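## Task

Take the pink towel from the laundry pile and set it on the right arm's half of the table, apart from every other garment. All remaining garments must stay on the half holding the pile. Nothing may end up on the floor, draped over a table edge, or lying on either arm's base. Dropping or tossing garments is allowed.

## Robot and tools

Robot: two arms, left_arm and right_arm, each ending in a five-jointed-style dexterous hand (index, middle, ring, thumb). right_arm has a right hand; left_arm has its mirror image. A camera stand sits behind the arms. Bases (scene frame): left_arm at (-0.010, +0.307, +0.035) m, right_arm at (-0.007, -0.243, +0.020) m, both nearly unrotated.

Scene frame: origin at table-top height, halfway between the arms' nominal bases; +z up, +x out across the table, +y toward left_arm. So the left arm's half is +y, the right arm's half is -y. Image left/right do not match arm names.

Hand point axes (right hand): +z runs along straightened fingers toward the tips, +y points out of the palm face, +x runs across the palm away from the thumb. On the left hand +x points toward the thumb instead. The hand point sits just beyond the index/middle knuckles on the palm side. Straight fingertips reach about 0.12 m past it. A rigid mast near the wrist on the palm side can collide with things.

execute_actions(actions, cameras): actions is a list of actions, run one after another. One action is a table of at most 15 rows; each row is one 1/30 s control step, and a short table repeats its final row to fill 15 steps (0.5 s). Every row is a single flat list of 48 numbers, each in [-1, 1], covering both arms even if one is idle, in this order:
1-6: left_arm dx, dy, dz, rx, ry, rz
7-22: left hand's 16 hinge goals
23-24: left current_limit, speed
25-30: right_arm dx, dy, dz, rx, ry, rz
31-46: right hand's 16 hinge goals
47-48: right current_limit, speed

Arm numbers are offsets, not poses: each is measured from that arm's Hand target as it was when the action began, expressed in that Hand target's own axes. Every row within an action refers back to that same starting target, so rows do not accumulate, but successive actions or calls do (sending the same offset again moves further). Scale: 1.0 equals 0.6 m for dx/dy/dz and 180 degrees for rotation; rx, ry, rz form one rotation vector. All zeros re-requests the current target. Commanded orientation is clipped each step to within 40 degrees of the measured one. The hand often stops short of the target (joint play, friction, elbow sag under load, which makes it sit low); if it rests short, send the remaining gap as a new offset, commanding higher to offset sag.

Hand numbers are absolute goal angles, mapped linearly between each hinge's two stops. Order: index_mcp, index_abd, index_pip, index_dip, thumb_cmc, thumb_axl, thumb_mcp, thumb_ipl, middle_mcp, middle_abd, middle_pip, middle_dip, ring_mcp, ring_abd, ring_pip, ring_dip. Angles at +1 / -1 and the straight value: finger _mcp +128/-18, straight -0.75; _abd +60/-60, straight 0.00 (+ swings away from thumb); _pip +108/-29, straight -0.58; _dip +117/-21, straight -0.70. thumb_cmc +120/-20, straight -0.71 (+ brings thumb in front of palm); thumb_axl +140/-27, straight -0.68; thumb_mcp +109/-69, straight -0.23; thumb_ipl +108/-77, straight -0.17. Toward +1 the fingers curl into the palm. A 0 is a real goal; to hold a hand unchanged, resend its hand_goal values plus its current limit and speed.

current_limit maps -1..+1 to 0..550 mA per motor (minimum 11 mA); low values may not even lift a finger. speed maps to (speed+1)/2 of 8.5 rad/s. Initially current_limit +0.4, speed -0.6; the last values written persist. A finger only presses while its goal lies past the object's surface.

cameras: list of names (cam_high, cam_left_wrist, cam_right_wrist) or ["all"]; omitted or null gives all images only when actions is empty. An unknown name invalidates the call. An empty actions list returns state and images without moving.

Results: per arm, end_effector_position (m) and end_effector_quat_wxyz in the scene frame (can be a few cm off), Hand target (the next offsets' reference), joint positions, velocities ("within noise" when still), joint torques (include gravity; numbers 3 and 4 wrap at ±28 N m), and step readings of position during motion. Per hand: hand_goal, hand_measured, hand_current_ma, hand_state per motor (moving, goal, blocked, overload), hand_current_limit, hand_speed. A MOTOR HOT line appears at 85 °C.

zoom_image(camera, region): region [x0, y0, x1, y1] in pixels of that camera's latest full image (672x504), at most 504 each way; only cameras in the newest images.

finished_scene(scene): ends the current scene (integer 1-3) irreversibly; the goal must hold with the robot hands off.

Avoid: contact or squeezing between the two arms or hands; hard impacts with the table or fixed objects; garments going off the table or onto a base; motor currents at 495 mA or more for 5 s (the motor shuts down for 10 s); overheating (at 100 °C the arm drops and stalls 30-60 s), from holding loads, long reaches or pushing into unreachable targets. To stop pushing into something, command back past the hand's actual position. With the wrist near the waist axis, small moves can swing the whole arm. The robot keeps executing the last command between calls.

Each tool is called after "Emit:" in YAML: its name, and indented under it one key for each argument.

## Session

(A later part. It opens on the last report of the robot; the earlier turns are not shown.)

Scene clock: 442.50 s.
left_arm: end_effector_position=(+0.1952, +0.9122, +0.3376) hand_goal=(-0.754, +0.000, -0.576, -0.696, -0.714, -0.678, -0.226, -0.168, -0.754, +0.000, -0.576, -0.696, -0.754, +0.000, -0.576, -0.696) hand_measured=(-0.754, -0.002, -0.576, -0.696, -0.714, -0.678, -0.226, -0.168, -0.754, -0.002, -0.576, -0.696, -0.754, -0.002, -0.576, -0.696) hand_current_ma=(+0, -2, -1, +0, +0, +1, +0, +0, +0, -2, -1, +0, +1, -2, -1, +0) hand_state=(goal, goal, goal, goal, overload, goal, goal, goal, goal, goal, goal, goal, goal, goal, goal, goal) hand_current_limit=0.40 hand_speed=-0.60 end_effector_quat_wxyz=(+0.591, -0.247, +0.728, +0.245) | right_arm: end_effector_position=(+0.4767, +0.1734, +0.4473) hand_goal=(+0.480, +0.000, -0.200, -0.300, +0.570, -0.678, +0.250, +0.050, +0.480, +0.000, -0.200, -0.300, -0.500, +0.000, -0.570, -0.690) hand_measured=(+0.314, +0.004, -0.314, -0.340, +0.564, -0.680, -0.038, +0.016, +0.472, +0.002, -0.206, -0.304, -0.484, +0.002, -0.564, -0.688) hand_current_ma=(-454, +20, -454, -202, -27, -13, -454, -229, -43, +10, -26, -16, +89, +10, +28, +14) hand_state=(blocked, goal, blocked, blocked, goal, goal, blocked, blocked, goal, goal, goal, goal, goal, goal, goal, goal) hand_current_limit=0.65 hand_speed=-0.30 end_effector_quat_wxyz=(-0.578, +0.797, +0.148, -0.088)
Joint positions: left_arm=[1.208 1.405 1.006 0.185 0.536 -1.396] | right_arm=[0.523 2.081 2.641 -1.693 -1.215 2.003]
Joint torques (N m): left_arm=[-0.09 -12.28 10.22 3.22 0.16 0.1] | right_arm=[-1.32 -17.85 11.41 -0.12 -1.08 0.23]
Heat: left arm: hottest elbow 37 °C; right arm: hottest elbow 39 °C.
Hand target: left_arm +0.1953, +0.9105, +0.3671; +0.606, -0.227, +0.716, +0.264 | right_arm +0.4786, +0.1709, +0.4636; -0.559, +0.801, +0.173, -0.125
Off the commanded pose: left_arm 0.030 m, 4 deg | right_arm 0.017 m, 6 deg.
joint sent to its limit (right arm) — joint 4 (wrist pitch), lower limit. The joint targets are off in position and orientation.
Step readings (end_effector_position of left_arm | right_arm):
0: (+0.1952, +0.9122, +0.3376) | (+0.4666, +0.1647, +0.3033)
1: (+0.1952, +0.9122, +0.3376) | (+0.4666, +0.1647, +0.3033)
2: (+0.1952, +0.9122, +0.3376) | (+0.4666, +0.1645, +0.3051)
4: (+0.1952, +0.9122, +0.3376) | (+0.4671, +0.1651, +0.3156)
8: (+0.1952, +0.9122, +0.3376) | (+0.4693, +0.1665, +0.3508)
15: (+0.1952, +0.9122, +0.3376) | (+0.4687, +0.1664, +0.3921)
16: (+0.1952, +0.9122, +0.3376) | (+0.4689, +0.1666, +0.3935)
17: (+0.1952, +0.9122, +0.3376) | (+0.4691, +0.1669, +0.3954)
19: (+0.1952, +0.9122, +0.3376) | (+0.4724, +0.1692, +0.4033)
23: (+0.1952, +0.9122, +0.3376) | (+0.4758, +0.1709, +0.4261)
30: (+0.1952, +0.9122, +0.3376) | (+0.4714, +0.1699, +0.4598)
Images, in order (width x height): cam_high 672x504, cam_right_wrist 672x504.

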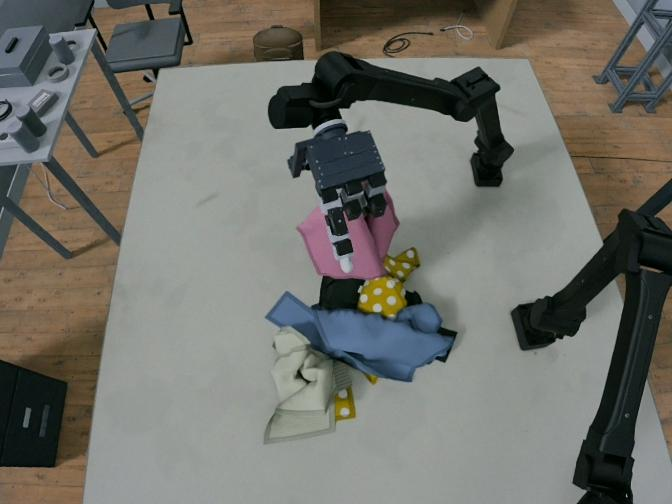

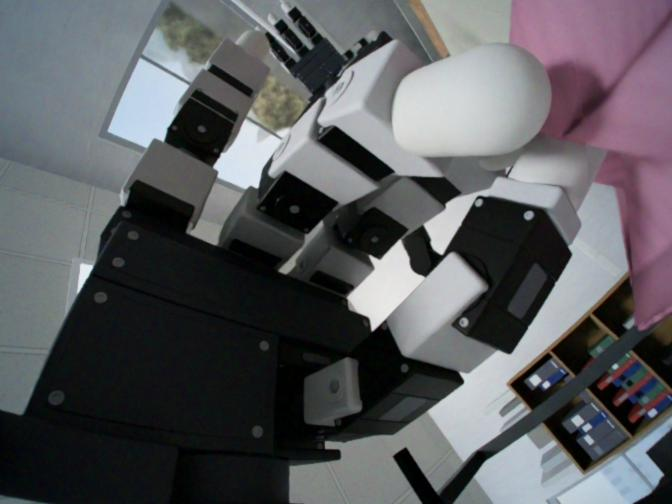

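Emit:
execute_actions:
  actions:
    - [[0,0,0,0,0,0,-0.754,0,-0.576,-0.696,-0.714,-0.678,-0.226,-0.168,-0.754,0,-0.576,-0.696,-0.754,0,-0.576,-0.696,0.4,-0.6,0.0025,0.0148,-0.139,0,0.0392,0.0142,0.48,0,-0.2,-0.3,0.571,-0.678,0.25,0.05,0.48,0,-0.2,-0.3,-0.5,0,-0.57,-0.69,0.65,-0.3]]
    - [[0,0,0,0,0,0,-0.754,0,-0.576,-0.696,-0.714,-0.678,-0.226,-0.168,-0.754,0,-0.576,-0.696,-0.754,0,-0.576,-0.696,0.4,-0.6,0.0025,0.0148,-0.139,0,0.0392,0.0142,0.48,0,-0.2,-0.3,0.571,-0.678,0.25,0.05,0.48,0,-0.2,-0.3,-0.5,0,-0.57,-0.69,0.65,-0.3]]
    - [[0,0,0,0,0,0,-0.754,0,-0.576,-0.696,-0.714,-0.678,-0.226,-0.168,-0.754,0,-0.576,-0.696,-0.754,0,-0.576,-0.696,0.4,-0.6,0.0025,0.046,-0.1277,0,0.0392,0.0142,0.48,0,-0.2,-0.3,0.571,-0.678,0.25,0.05,0.48,0,-0.2,-0.3,-0.5,0,-0.57,-0.69,0.65,-0.3]]
  cameras: ["cam_high"]

Scene clock: 457.93 s.
left_arm: end_effector_position=(+0.1952, +0.9122, +0.3376) hand_goal=(-0.754, +0.000, -0.576, -0.696, -0.714, -0.678, -0.226, -0.168, -0.754, +0.000, -0.576, -0.696, -0.754, +0.000, -0.576, -0.696) hand_measured=(-0.754, -0.002, -0.576, -0.696, -0.714, -0.678, -0.226, -0.168, -0.754, -0.002, -0.576, -0.696, -0.754, -0.002, -0.576, -0.696) hand_current_ma=(+0, -2, -1, +0, +0, +1, +0, +0, +0, -2, -1, +0, +1, -2, -1, +0) hand_state=(goal, goal, goal, goal, overload, goal, goal, goal, goal, goal, goal, goal, goal, goal, goal, goal) hand_current_limit=0.40 hand_speed=-0.60 end_effector_quat_wxyz=(+0.591, -0.247, +0.728, +0.245) | right_arm: end_effector_position=(+0.5703, -0.0636, +0.4851) hand_goal=(+0.480, +0.000, -0.200, -0.300, +0.570, -0.678, +0.250, +0.050, +0.480, +0.000, -0.200, -0.300, -0.500, +0.000, -0.570, -0.690) hand_measured=(+0.314, +0.004, -0.314, -0.340, +0.564, -0.680, -0.038, +0.016, +0.476, +0.002, -0.204, -0.304, -0.484, +0.002, -0.564, -0.688) hand_current_ma=(-454, +20, -454, -202, -27, -13, -454, -229, -21, +10, -23, -16, +86, +10, +27, +13) hand_state=(blocked, goal, blocked, blocked, goal, goal, blocked, blocked, goal, goal, goal, goal, goal, goal, goal, goal) hand_current_limit=0.65 hand_speed=-0.30 end_effector_quat_wxyz=(-0.589, +0.807, -0.031, +0.036)
Joint positions: left_arm=[1.208 1.405 1.006 0.185 0.536 -1.396] | right_arm=[0.098 1.983 2.582 -1.693 -1.221 2.05]
Joint torques (N m): left_arm=[-0.09 -12.04 10.18 3.19 0.16 0.09] | right_arm=[-0.56 -19.55 6.83 -0.05 -1.14 -0.05]
Heat: left arm: hottest elbow 37 °C; right arm: hottest elbow 38 °C.
Hand target: left_arm +0.1953, +0.9105, +0.3671; +0.606, -0.227, +0.716, +0.264 | right_arm +0.5549, -0.0596, +0.5048; -0.572, +0.820, +0.014, -0.013
Off the commanded pose: left_arm 0.030 m, 4 deg | right_arm 0.025 m, 8 deg.
joint sent to its limit (right arm) — joint 4 (wrist pitch), lower limit. The joint targets are off in position and orientation.
Step readings (end_effector_position of left_arm | right_arm):
0: (+0.1952, +0.9122, +0.3376) | (+0.4766, +0.1733, +0.4473)
1: (+0.1952, +0.9122, +0.3376) | (+0.4766, +0.1733, +0.4473)
2: (+0.1952, +0.9122, +0.3376) | (+0.4771, +0.1726, +0.4474)
4: (+0.1952, +0.9122, +0.3376) | (+0.4816, +0.1665, +0.4475)
8: (+0.1952, +0.9122, +0.3376) | (+0.5038, +0.1371, +0.4477)
15: (+0.1952, +0.9122, +0.3376) | (+0.5356, +0.0894, +0.4478)
16: (+0.1952, +0.9122, +0.3376) | (+0.5366, +0.0877, +0.4478)
17: (+0.1952, +0.9122, +0.3376) | (+0.5365, +0.0877, +0.4478)
19: (+0.1952, +0.9122, +0.3376) | (+0.5361, +0.0857, +0.4498)
23: (+0.1952, +0.9122, +0.3376) | (+0.5426, +0.0622, +0.4609)
30: (+0.1952, +0.9122, +0.3376) | (+0.5558, +0.0149, +0.4783)
31: (+0.1952, +0.9122, +0.3376) | (+0.5561, +0.0131, +0.4792)
32: (+0.1952, +0.9122, +0.3376) | (+0.5569, +0.0113, +0.4792)
34: (+0.1952, +0.9122, +0.3376) | (+0.5571, +0.0071, +0.4806)
38: (+0.1952, +0.9122, +0.3376) | (+0.5631, -0.0206, +0.4824)
45: (+0.1952, +0.9122, +0.3376) | (+0.5723, -0.0671, +0.4866)
Images, in order (width x height): cam_high 672x504.

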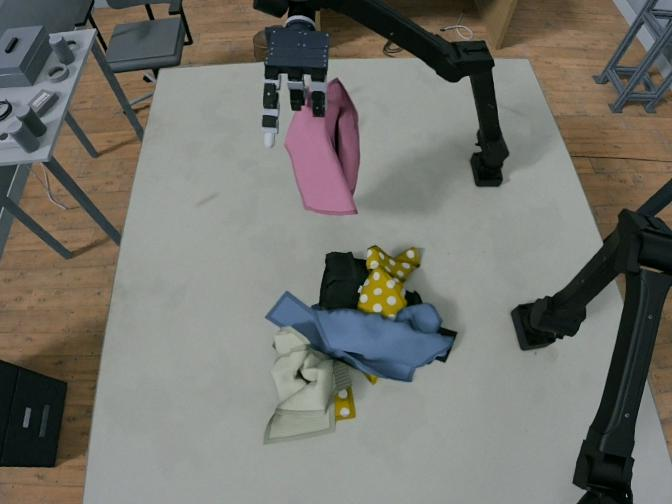

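Emit:
execute_actions:
  actions:
    - [[0,0,0,0,0,0,-0.754,0,-0.576,-0.696,-0.714,-0.678,-0.226,-0.168,-0.754,0,-0.576,-0.696,-0.754,0,-0.576,-0.696,0.4,-0.6,0.0025,0.046,-0.1277,0,0.0392,0.0142,0.48,0,-0.2,-0.3,0.571,-0.678,0.25,0.05,0.48,0,-0.2,-0.3,-0.5,0,-0.57,-0.69,0.65,-0.3]]
    - [[0,0,0,0,0,0,-0.754,0,-0.576,-0.696,-0.714,-0.678,-0.226,-0.168,-0.754,0,-0.576,-0.696,-0.754,0,-0.576,-0.696,0.4,-0.6,0.0025,0.1245,-0.0993,0,0.0392,0.0142,0.48,0,-0.2,-0.3,0.571,-0.678,0.25,0.05,0.48,0,-0.2,-0.3,-0.5,0,-0.57,-0.69,0.65,-0.3]]
    - [[0,0,0,0,0,0,-0.754,0,-0.576,-0.696,-0.714,-0.678,-0.226,-0.168,-0.754,0,-0.576,-0.696,-0.754,0,-0.576,-0.696,0.4,-0.6,0.0025,0.1245,-0.0993,0,0.0392,0.0142,0.48,0,-0.2,-0.3,0.571,-0.678,0.25,0.05,0.48,0,-0.2,-0.3,-0.5,0,-0.57,-0.69,0.65,-0.3]]
    - [[0,0,0,0,0,0,-0.754,0,-0.576,-0.696,-0.714,-0.678,-0.226,-0.168,-0.754,0,-0.576,-0.696,-0.754,0,-0.576,-0.696,0.4,-0.6,0,0.11,0.04,0,0,0,0.48,0,-0.2,-0.3,0.571,-0.678,0.25,0.05,0.48,0,-0.2,-0.3,-0.5,0,-0.57,-0.69,0.65,-0.3]]
  cameras: ["cam_high"]

Scene clock: 470.27 s.
left_arm: end_effector_position=(+0.1952, +0.9122, +0.3376) hand_goal=(-0.754, +0.000, -0.576, -0.696, -0.714, -0.678, -0.226, -0.168, -0.754, +0.000, -0.576, -0.696, -0.754, +0.000, -0.576, -0.696) hand_measured=(-0.754, -0.002, -0.576, -0.696, -0.714, -0.678, -0.226, -0.168, -0.754, -0.002, -0.576, -0.696, -0.754, -0.002, -0.576, -0.696) hand_current_ma=(+0, -2, -1, +0, +0, +1, +0, +0, +0, -2, -1, +0, +1, -2, -1, +0) hand_state=(goal, goal, goal, goal, overload, goal, goal, goal, goal, goal, goal, goal, goal, goal, goal, goal) hand_current_limit=0.40 hand_speed=-0.60 end_effector_quat_wxyz=(+0.591, -0.247, +0.728, +0.245) | right_arm: end_effector_position=(+0.5330, -0.3060, +0.3354) hand_goal=(+0.480, +0.000, -0.200, -0.300, +0.570, -0.678, +0.250, +0.050, +0.480, +0.000, -0.200, -0.300, -0.500, +0.000, -0.570, -0.690) hand_measured=(+0.314, +0.004, -0.314, -0.340, +0.564, -0.680, -0.038, +0.016, +0.476, +0.002, -0.204, -0.304, -0.486, +0.002, -0.566, -0.688) hand_current_ma=(-454, +20, -454, -202, -27, -13, -454, -229, -21, +9, -22, -16, +73, +9, +24, +13) hand_state=(blocked, goal, blocked, blocked, goal, goal, blocked, blocked, goal, goal, goal, goal, goal, goal, goal, goal) hand_current_limit=0.65 hand_speed=-0.30 end_effector_quat_wxyz=(-0.562, +0.807, -0.155, +0.097)
Joint positions: left_arm=[1.208 1.405 1.006 0.185 0.536 -1.396] | right_arm=[-0.332 1.796 1.914 -1.693 -1.214 1.585]
Joint torques (N m): left_arm=[-0.09 -12.04 10.18 3.18 0.16 0.1] | right_arm=[-0.32 -14.74 8.17 -0.36 -0.74 -0.13]
Heat: left arm: hottest elbow 37 °C; right arm: hottest elbow 38 °C.
Hand target: left_arm +0.1953, +0.9105, +0.3671; +0.606, -0.227, +0.716, +0.264 | right_arm +0.5359, -0.3028, +0.3363; -0.563, +0.808, -0.146, +0.100
Off the commanded pose: left_arm 0.030 m, 4 deg | right_arm 0.004 m, 1 deg.
Step readings (end_effector_position of left_arm | right_arm):
0: (+0.1952, +0.9122, +0.3376) | (+0.5703, -0.0636, +0.4851)
1: (+0.1952, +0.9122, +0.3376) | (+0.5703, -0.0636, +0.4851)
2: (+0.1952, +0.9122, +0.3376) | (+0.5693, -0.0637, +0.4852)
4: (+0.1952, +0.9122, +0.3376) | (+0.5680, -0.0690, +0.4836)
8: (+0.1952, +0.9122, +0.3376) | (+0.5704, -0.1010, +0.4839)
15: (+0.1952, +0.9122, +0.3376) | (+0.5742, -0.1525, +0.4877)
16: (+0.1952, +0.9122, +0.3376) | (+0.5739, -0.1526, +0.4874)
17: (+0.1952, +0.9122, +0.3376) | (+0.5720, -0.1526, +0.4860)
19: (+0.1952, +0.9122, +0.3376) | (+0.5661, -0.1558, +0.4770)
23: (+0.1952, +0.9122, +0.3376) | (+0.5625, -0.1830, +0.4560)
30: (+0.1952, +0.9122, +0.3376) | (+0.5667, -0.2320, +0.4314)
31: (+0.1952, +0.9122, +0.3376) | (+0.5668, -0.2329, +0.4310)
32: (+0.1952, +0.9122, +0.3376) | (+0.5657, -0.2337, +0.4288)
34: (+0.1952, +0.9122, +0.3376) | (+0.5580, -0.2360, +0.4206)
38: (+0.1952, +0.9122, +0.3376) | (+0.5477, -0.2637, +0.4052)
45: (+0.1952, +0.9122, +0.3376) | (+0.5439, -0.3126, +0.3880)
46: (+0.1952, +0.9122, +0.3376) | (+0.5440, -0.3136, +0.3873)
47: (+0.1952, +0.9122, +0.3376) | (+0.5431, -0.3134, +0.3847)
49: (+0.1952, +0.9122, +0.3376) | (+0.5375, -0.3098, +0.3738)
53: (+0.1952, +0.9122, +0.3376) | (+0.5305, -0.3061, +0.3461)
60: (+0.1952, +0.9122, +0.3376) | (+0.5314, -0.3052, +0.3359)
Images, in order (width x height): cam_high 672x504.

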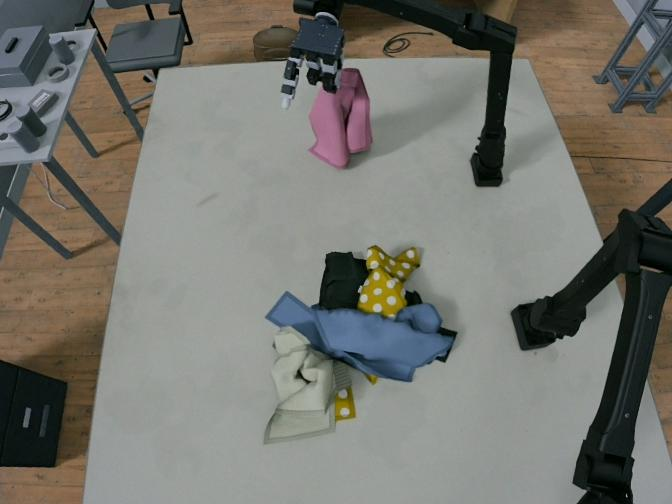

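Emit:
execute_actions:
  actions:
    - [[0,0,0,0,0,0,-0.754,0,-0.576,-0.696,-0.714,-0.678,-0.226,-0.168,-0.754,0,-0.576,-0.696,-0.754,0,-0.576,-0.696,0.4,-0.6,0,0.125,0.045,0,0,0,0.48,0,-0.2,-0.3,0.571,-0.678,0.25,0.05,0.48,0,-0.2,-0.3,-0.5,0,-0.57,-0.69,0.65,-0.3]]
    - [[0,0,0,0,0,0,-0.754,0,-0.576,-0.696,-0.714,-0.678,-0.226,-0.168,-0.754,0,-0.576,-0.696,-0.754,0,-0.576,-0.696,0.4,-0.6,0,0.125,0.045,0,0,0,0.48,0,-0.2,-0.3,0.571,-0.678,0.25,0.05,0.48,0,-0.2,-0.3,-0.5,0,-0.57,-0.69,0.65,-0.3]]
    - [[0,0,0,0,0,0,-0.754,0,-0.576,-0.696,-0.714,-0.678,-0.226,-0.168,-0.754,0,-0.576,-0.696,-0.754,0,-0.576,-0.696,0.4,-0.6,0,0.11,0.04,0,0,0,0.48,0,-0.2,-0.3,0.571,-0.678,0.25,0.05,0.48,0,-0.2,-0.3,-0.5,0,-0.57,-0.69,0.65,-0.3]]
    - [[0,0,0,0,0,0,-0.754,0,-0.576,-0.696,-0.714,-0.678,-0.226,-0.168,-0.754,0,-0.576,-0.696,-0.754,0,-0.576,-0.696,0.4,-0.6,0,0,0,0,0,0,-0.1,0,-0.4,-0.5,0.571,-0.678,-0.226,-0.168,-0.1,0,-0.4,-0.5,-0.5,0,-0.57,-0.69,0.5,-0.3]]
    - [[0,0,0,0,0,0,-0.754,0,-0.576,-0.696,-0.714,-0.678,-0.226,-0.168,-0.754,0,-0.576,-0.696,-0.754,0,-0.576,-0.696,0.4,-0.6,0,-0.047,-0.017,0,0,0,-0.5,0,-0.57,-0.69,0.571,-0.678,-0.226,-0.168,-0.5,0,-0.57,-0.69,-0.5,0,-0.57,-0.69,0.5,-0.3]]
    - [[0,0,0,0,0,0,-0.754,0,-0.576,-0.696,-0.714,-0.678,-0.226,-0.168,-0.754,0,-0.576,-0.696,-0.754,0,-0.576,-0.696,0.4,-0.6,0,-0.125,-0.045,0,0,0,-0.5,0,-0.57,-0.69,0.571,-0.678,-0.226,-0.168,-0.5,0,-0.57,-0.69,-0.5,0,-0.57,-0.69,0.5,-0.3]]
  cameras: ["cam_high","cam_right_wrist"]

Scene clock: 484.77 s.
left_arm: end_effector_position=(+0.1952, +0.9122, +0.3376) hand_goal=(-0.754, +0.000, -0.576, -0.696, -0.714, -0.678, -0.226, -0.168, -0.754, +0.000, -0.576, -0.696, -0.754, +0.000, -0.576, -0.696) hand_measured=(-0.754, -0.002, -0.576, -0.696, -0.714, -0.678, -0.226, -0.168, -0.754, -0.002, -0.576, -0.696, -0.754, -0.002, -0.576, -0.696) hand_current_ma=(+0, -2, -1, +0, +0, +1, +0, +0, +0, -2, -1, +0, +1, -2, -1, +0) hand_state=(goal, goal, goal, goal, overload, goal, goal, goal, goal, goal, goal, goal, goal, goal, goal, goal) hand_current_limit=0.40 hand_speed=-0.60 end_effector_quat_wxyz=(+0.591, -0.247, +0.728, +0.245) | right_arm: end_effector_position=(+0.5209, -0.2991, +0.1992) hand_goal=(-0.500, +0.000, -0.570, -0.690, +0.570, -0.678, -0.226, -0.168, -0.500, +0.000, -0.570, -0.690, -0.500, +0.000, -0.570, -0.690) hand_measured=(-0.484, +0.002, -0.564, -0.688, +0.570, -0.680, -0.222, -0.166, -0.482, +0.002, -0.564, -0.686, -0.486, +0.002, -0.566, -0.688) hand_current_ma=(+87, +9, +28, +14, -3, -13, +28, +18, +98, +9, +25, +15, +68, +8, +23, +13) hand_state=(goal, goal, goal, goal, goal, goal, goal, goal, goal, goal, goal, goal, goal, goal, goal, goal) hand_current_limit=0.50 hand_speed=-0.30 end_effector_quat_wxyz=(-0.564, +0.806, -0.156, +0.086)
Joint positions: left_arm=[1.208 1.405 1.006 0.185 0.536 -1.396] | right_arm=[-0.327 1.801 1.56 -1.372 -1.214 1.565]
Joint torques (N m): left_arm=[-0.15 -12.04 10.21 3.19 0.16 0.1] | right_arm=[-0.44 -14.8 11.56 -0.8 -0.87 0.06]
Heat: left arm: hottest elbow 37 °C; right arm: hottest elbow 37 °C.
Hand target: left_arm +0.1953, +0.9105, +0.3671; +0.606, -0.227, +0.716, +0.264 | right_arm +0.5352, -0.3035, +0.2163; -0.563, +0.808, -0.146, +0.100
Off the commanded pose: left_arm 0.030 m, 4 deg | right_arm 0.023 m, 2 deg.
Step readings (end_effector_position of left_arm | right_arm):
0: (+0.1952, +0.9122, +0.3376) | (+0.5331, -0.3061, +0.3354)
1: (+0.1952, +0.9122, +0.3376) | (+0.5329, -0.3060, +0.3349)
2: (+0.1952, +0.9122, +0.3376) | (+0.5325, -0.3059, +0.3316)
4: (+0.1952, +0.9122, +0.3376) | (+0.5304, -0.3052, +0.3173)
8: (+0.1952, +0.9122, +0.3376) | (+0.5225, -0.3023, +0.2752)
15: (+0.1952, +0.9122, +0.3376) | (+0.5294, -0.3049, +0.2546)
16: (+0.1952, +0.9122, +0.3376) | (+0.5304, -0.3053, +0.2538)
17: (+0.1952, +0.9122, +0.3376) | (+0.5317, -0.3058, +0.2501)
19: (+0.1952, +0.9122, +0.3376) | (+0.5316, -0.3059, +0.2371)
23: (+0.1952, +0.9122, +0.3376) | (+0.5234, -0.3037, +0.1998)
30: (+0.1952, +0.9122, +0.3376) | (+0.5294, -0.3060, +0.1785)
31: (+0.1952, +0.9122, +0.3376) | (+0.5304, -0.3063, +0.1784)
32: (+0.1952, +0.9122, +0.3376) | (+0.5316, -0.3068, +0.1759)
34: (+0.1952, +0.9122, +0.3376) | (+0.5322, -0.3070, +0.1671)
38: (+0.1952, +0.9122, +0.3376) | (+0.5272, -0.3051, +0.1374)
45: (+0.1952, +0.9122, +0.3376) | (+0.5284, -0.3055, +0.1109)
46: (+0.1952, +0.9122, +0.3376) | (+0.5290, -0.3057, +0.1108)
47: (+0.1952, +0.9122, +0.3376) | (+0.5296, -0.3059, +0.1107)
49: (+0.1952, +0.9122, +0.3376) | (+0.5302, -0.3062, +0.1107)
53: (+0.1952, +0.9122, +0.3376) | (+0.5302, -0.3088, +0.1106)
60: (+0.1952, +0.9122, +0.3376) | (+0.5301, -0.3096, +0.1106)
61: (+0.1952, +0.9122, +0.3376) | (+0.5301, -0.3096, +0.1106)
62: (+0.1952, +0.9122, +0.3376) | (+0.5302, -0.3096, +0.1106)
64: (+0.1952, +0.9122, +0.3376) | (+0.5292, -0.3101, +0.1107)
68: (+0.1952, +0.9122, +0.3376) | (+0.5257, -0.3062, +0.1113)
75: (+0.1952, +0.9122, +0.3376) | (+0.5240, -0.3013, +0.1116)
76: (+0.1952, +0.9122, +0.3376) | (+0.5237, -0.3012, +0.1117)
77: (+0.1952, +0.9122, +0.3376) | (+0.5226, -0.2999, +0.1135)
79: (+0.1952, +0.9122, +0.3376) | (+0.5159, -0.2973, +0.1204)
83: (+0.1952, +0.9122, +0.3376) | (+0.5126, -0.2960, +0.1532)
90: (+0.1952, +0.9122, +0.3376) | (+0.5234, -0.3000, +0.1977)
Images, in order (width x height): cam_high 672x504, cam_right_wrist 672x504.

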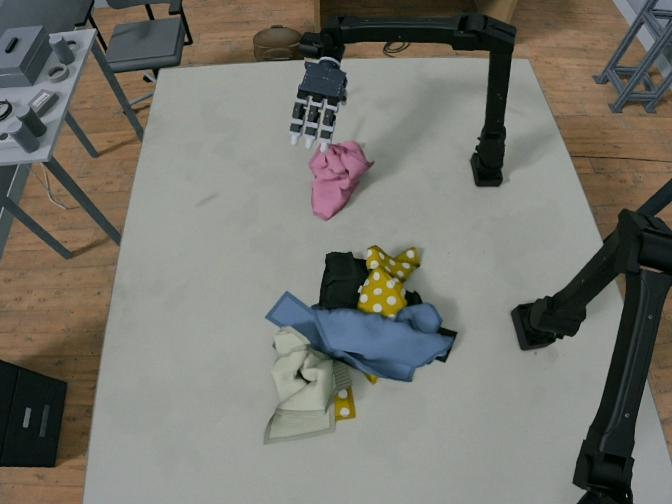

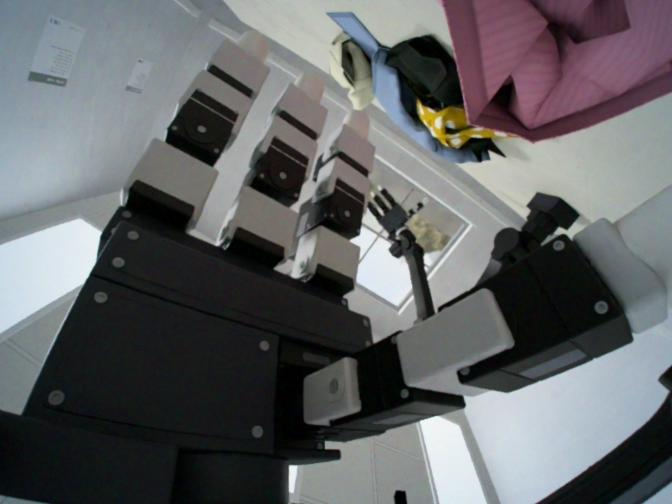

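Emit:
execute_actions:
  actions:
    - [[0,0,0,0,0,0,-0.754,0,-0.576,-0.696,-0.714,-0.678,-0.226,-0.168,-0.754,0,-0.576,-0.696,-0.754,0,-0.576,-0.696,0.4,-0.6,0,-0.125,-0.045,0,0,0,-0.5,0,-0.57,-0.69,0.571,-0.678,-0.226,-0.168,-0.5,0,-0.57,-0.69,-0.5,0,-0.57,-0.69,0.5,-0.3]]
  cameras: ["cam_high"]

Emit:
zoom_image:
  camera: "cam_high"
  region: [240, 50, 480, 280]

Scene clock: 492.13 s.
left_arm: end_effector_position=(+0.1952, +0.9122, +0.3376) hand_goal=(-0.754, +0.000, -0.576, -0.696, -0.714, -0.678, -0.226, -0.168, -0.754, +0.000, -0.576, -0.696, -0.754, +0.000, -0.576, -0.696) hand_measured=(-0.754, -0.002, -0.576, -0.696, -0.714, -0.678, -0.226, -0.168, -0.754, -0.002, -0.576, -0.696, -0.754, -0.002, -0.576, -0.696) hand_current_ma=(+0, -2, -1, +0, +0, +1, +0, +0, +0, -2, -1, +0, +1, -2, -1, +0) hand_state=(goal, goal, goal, goal, overload, goal, goal, goal, goal, goal, goal, goal, goal, goal, goal, goal) hand_current_limit=0.40 hand_speed=-0.60 end_effector_quat_wxyz=(+0.591, -0.247, +0.728, +0.245) | right_arm: end_effector_position=(+0.5213, -0.2991, +0.2728) hand_goal=(-0.500, +0.000, -0.570, -0.690, +0.570, -0.678, -0.226, -0.168, -0.500, +0.000, -0.570, -0.690, -0.500, +0.000, -0.570, -0.690) hand_measured=(-0.484, +0.002, -0.564, -0.688, +0.570, -0.680, -0.222, -0.166, -0.482, +0.002, -0.564, -0.686, -0.486, +0.002, -0.566, -0.688) hand_current_ma=(+87, +9, +28, +14, -3, -13, +28, +18, +98, +9, +25, +15, +68, +8, +23, +13) hand_state=(goal, goal, goal, goal, goal, goal, goal, goal, goal, goal, goal, goal, goal, goal, goal, goal) hand_current_limit=0.50 hand_speed=-0.30 end_effector_quat_wxyz=(-0.565, +0.804, -0.166, +0.077)
Joint positions: left_arm=[1.208 1.405 1.006 0.185 0.536 -1.396] | right_arm=[-0.327 1.782 1.727 -1.567 -1.214 1.584]
Joint torques (N m): left_arm=[-0.09 -12.1 10.19 3.21 0.17 0.11] | right_arm=[-0.62 -15.03 12.55 -0.81 -0.87 -0.06]
Heat: left arm: hottest elbow 37 °C; right arm: hottest elbow 38 °C.
Hand target: left_arm +0.1953, +0.9105, +0.3671; +0.606, -0.227, +0.716, +0.264 | right_arm +0.5357, -0.3029, +0.2960; -0.563, +0.808, -0.146, +0.100
Off the commanded pose: left_arm 0.030 m, 4 deg | right_arm 0.028 m, 3 deg.
Step readings (end_effector_position of left_arm | right_arm):
0: (+0.1952, +0.9122, +0.3376) | (+0.5209, -0.2991, +0.1992)
1: (+0.1952, +0.9122, +0.3376) | (+0.5206, -0.2989, +0.1993)
2: (+0.1952, +0.9122, +0.3376) | (+0.5192, -0.2984, +0.2007)
4: (+0.1952, +0.9122, +0.3376) | (+0.5173, -0.2976, +0.2094)
8: (+0.1952, +0.9122, +0.3376) | (+0.5224, -0.2995, +0.2383)
15: (+0.1952, +0.9122, +0.3376) | (+0.5252, -0.3005, +0.2709)
Images, in order (width x height): cam_high 672x504.

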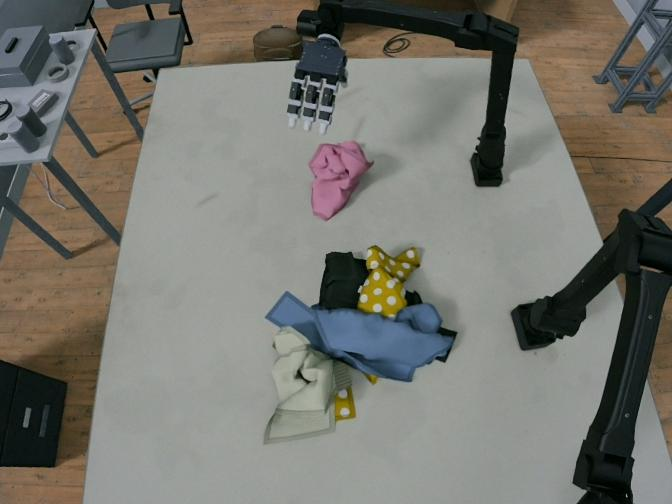

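Scaled by 2.100 from the camera's 672x504 image, which has a finer 960x720 frame.

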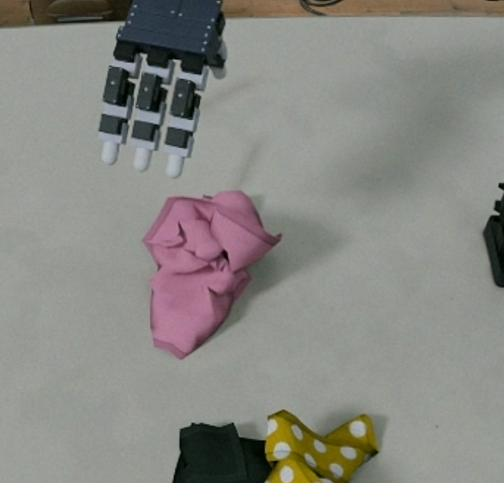

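Emit:
finished_scene:
  scene: 3

The scene is finished: the task was done.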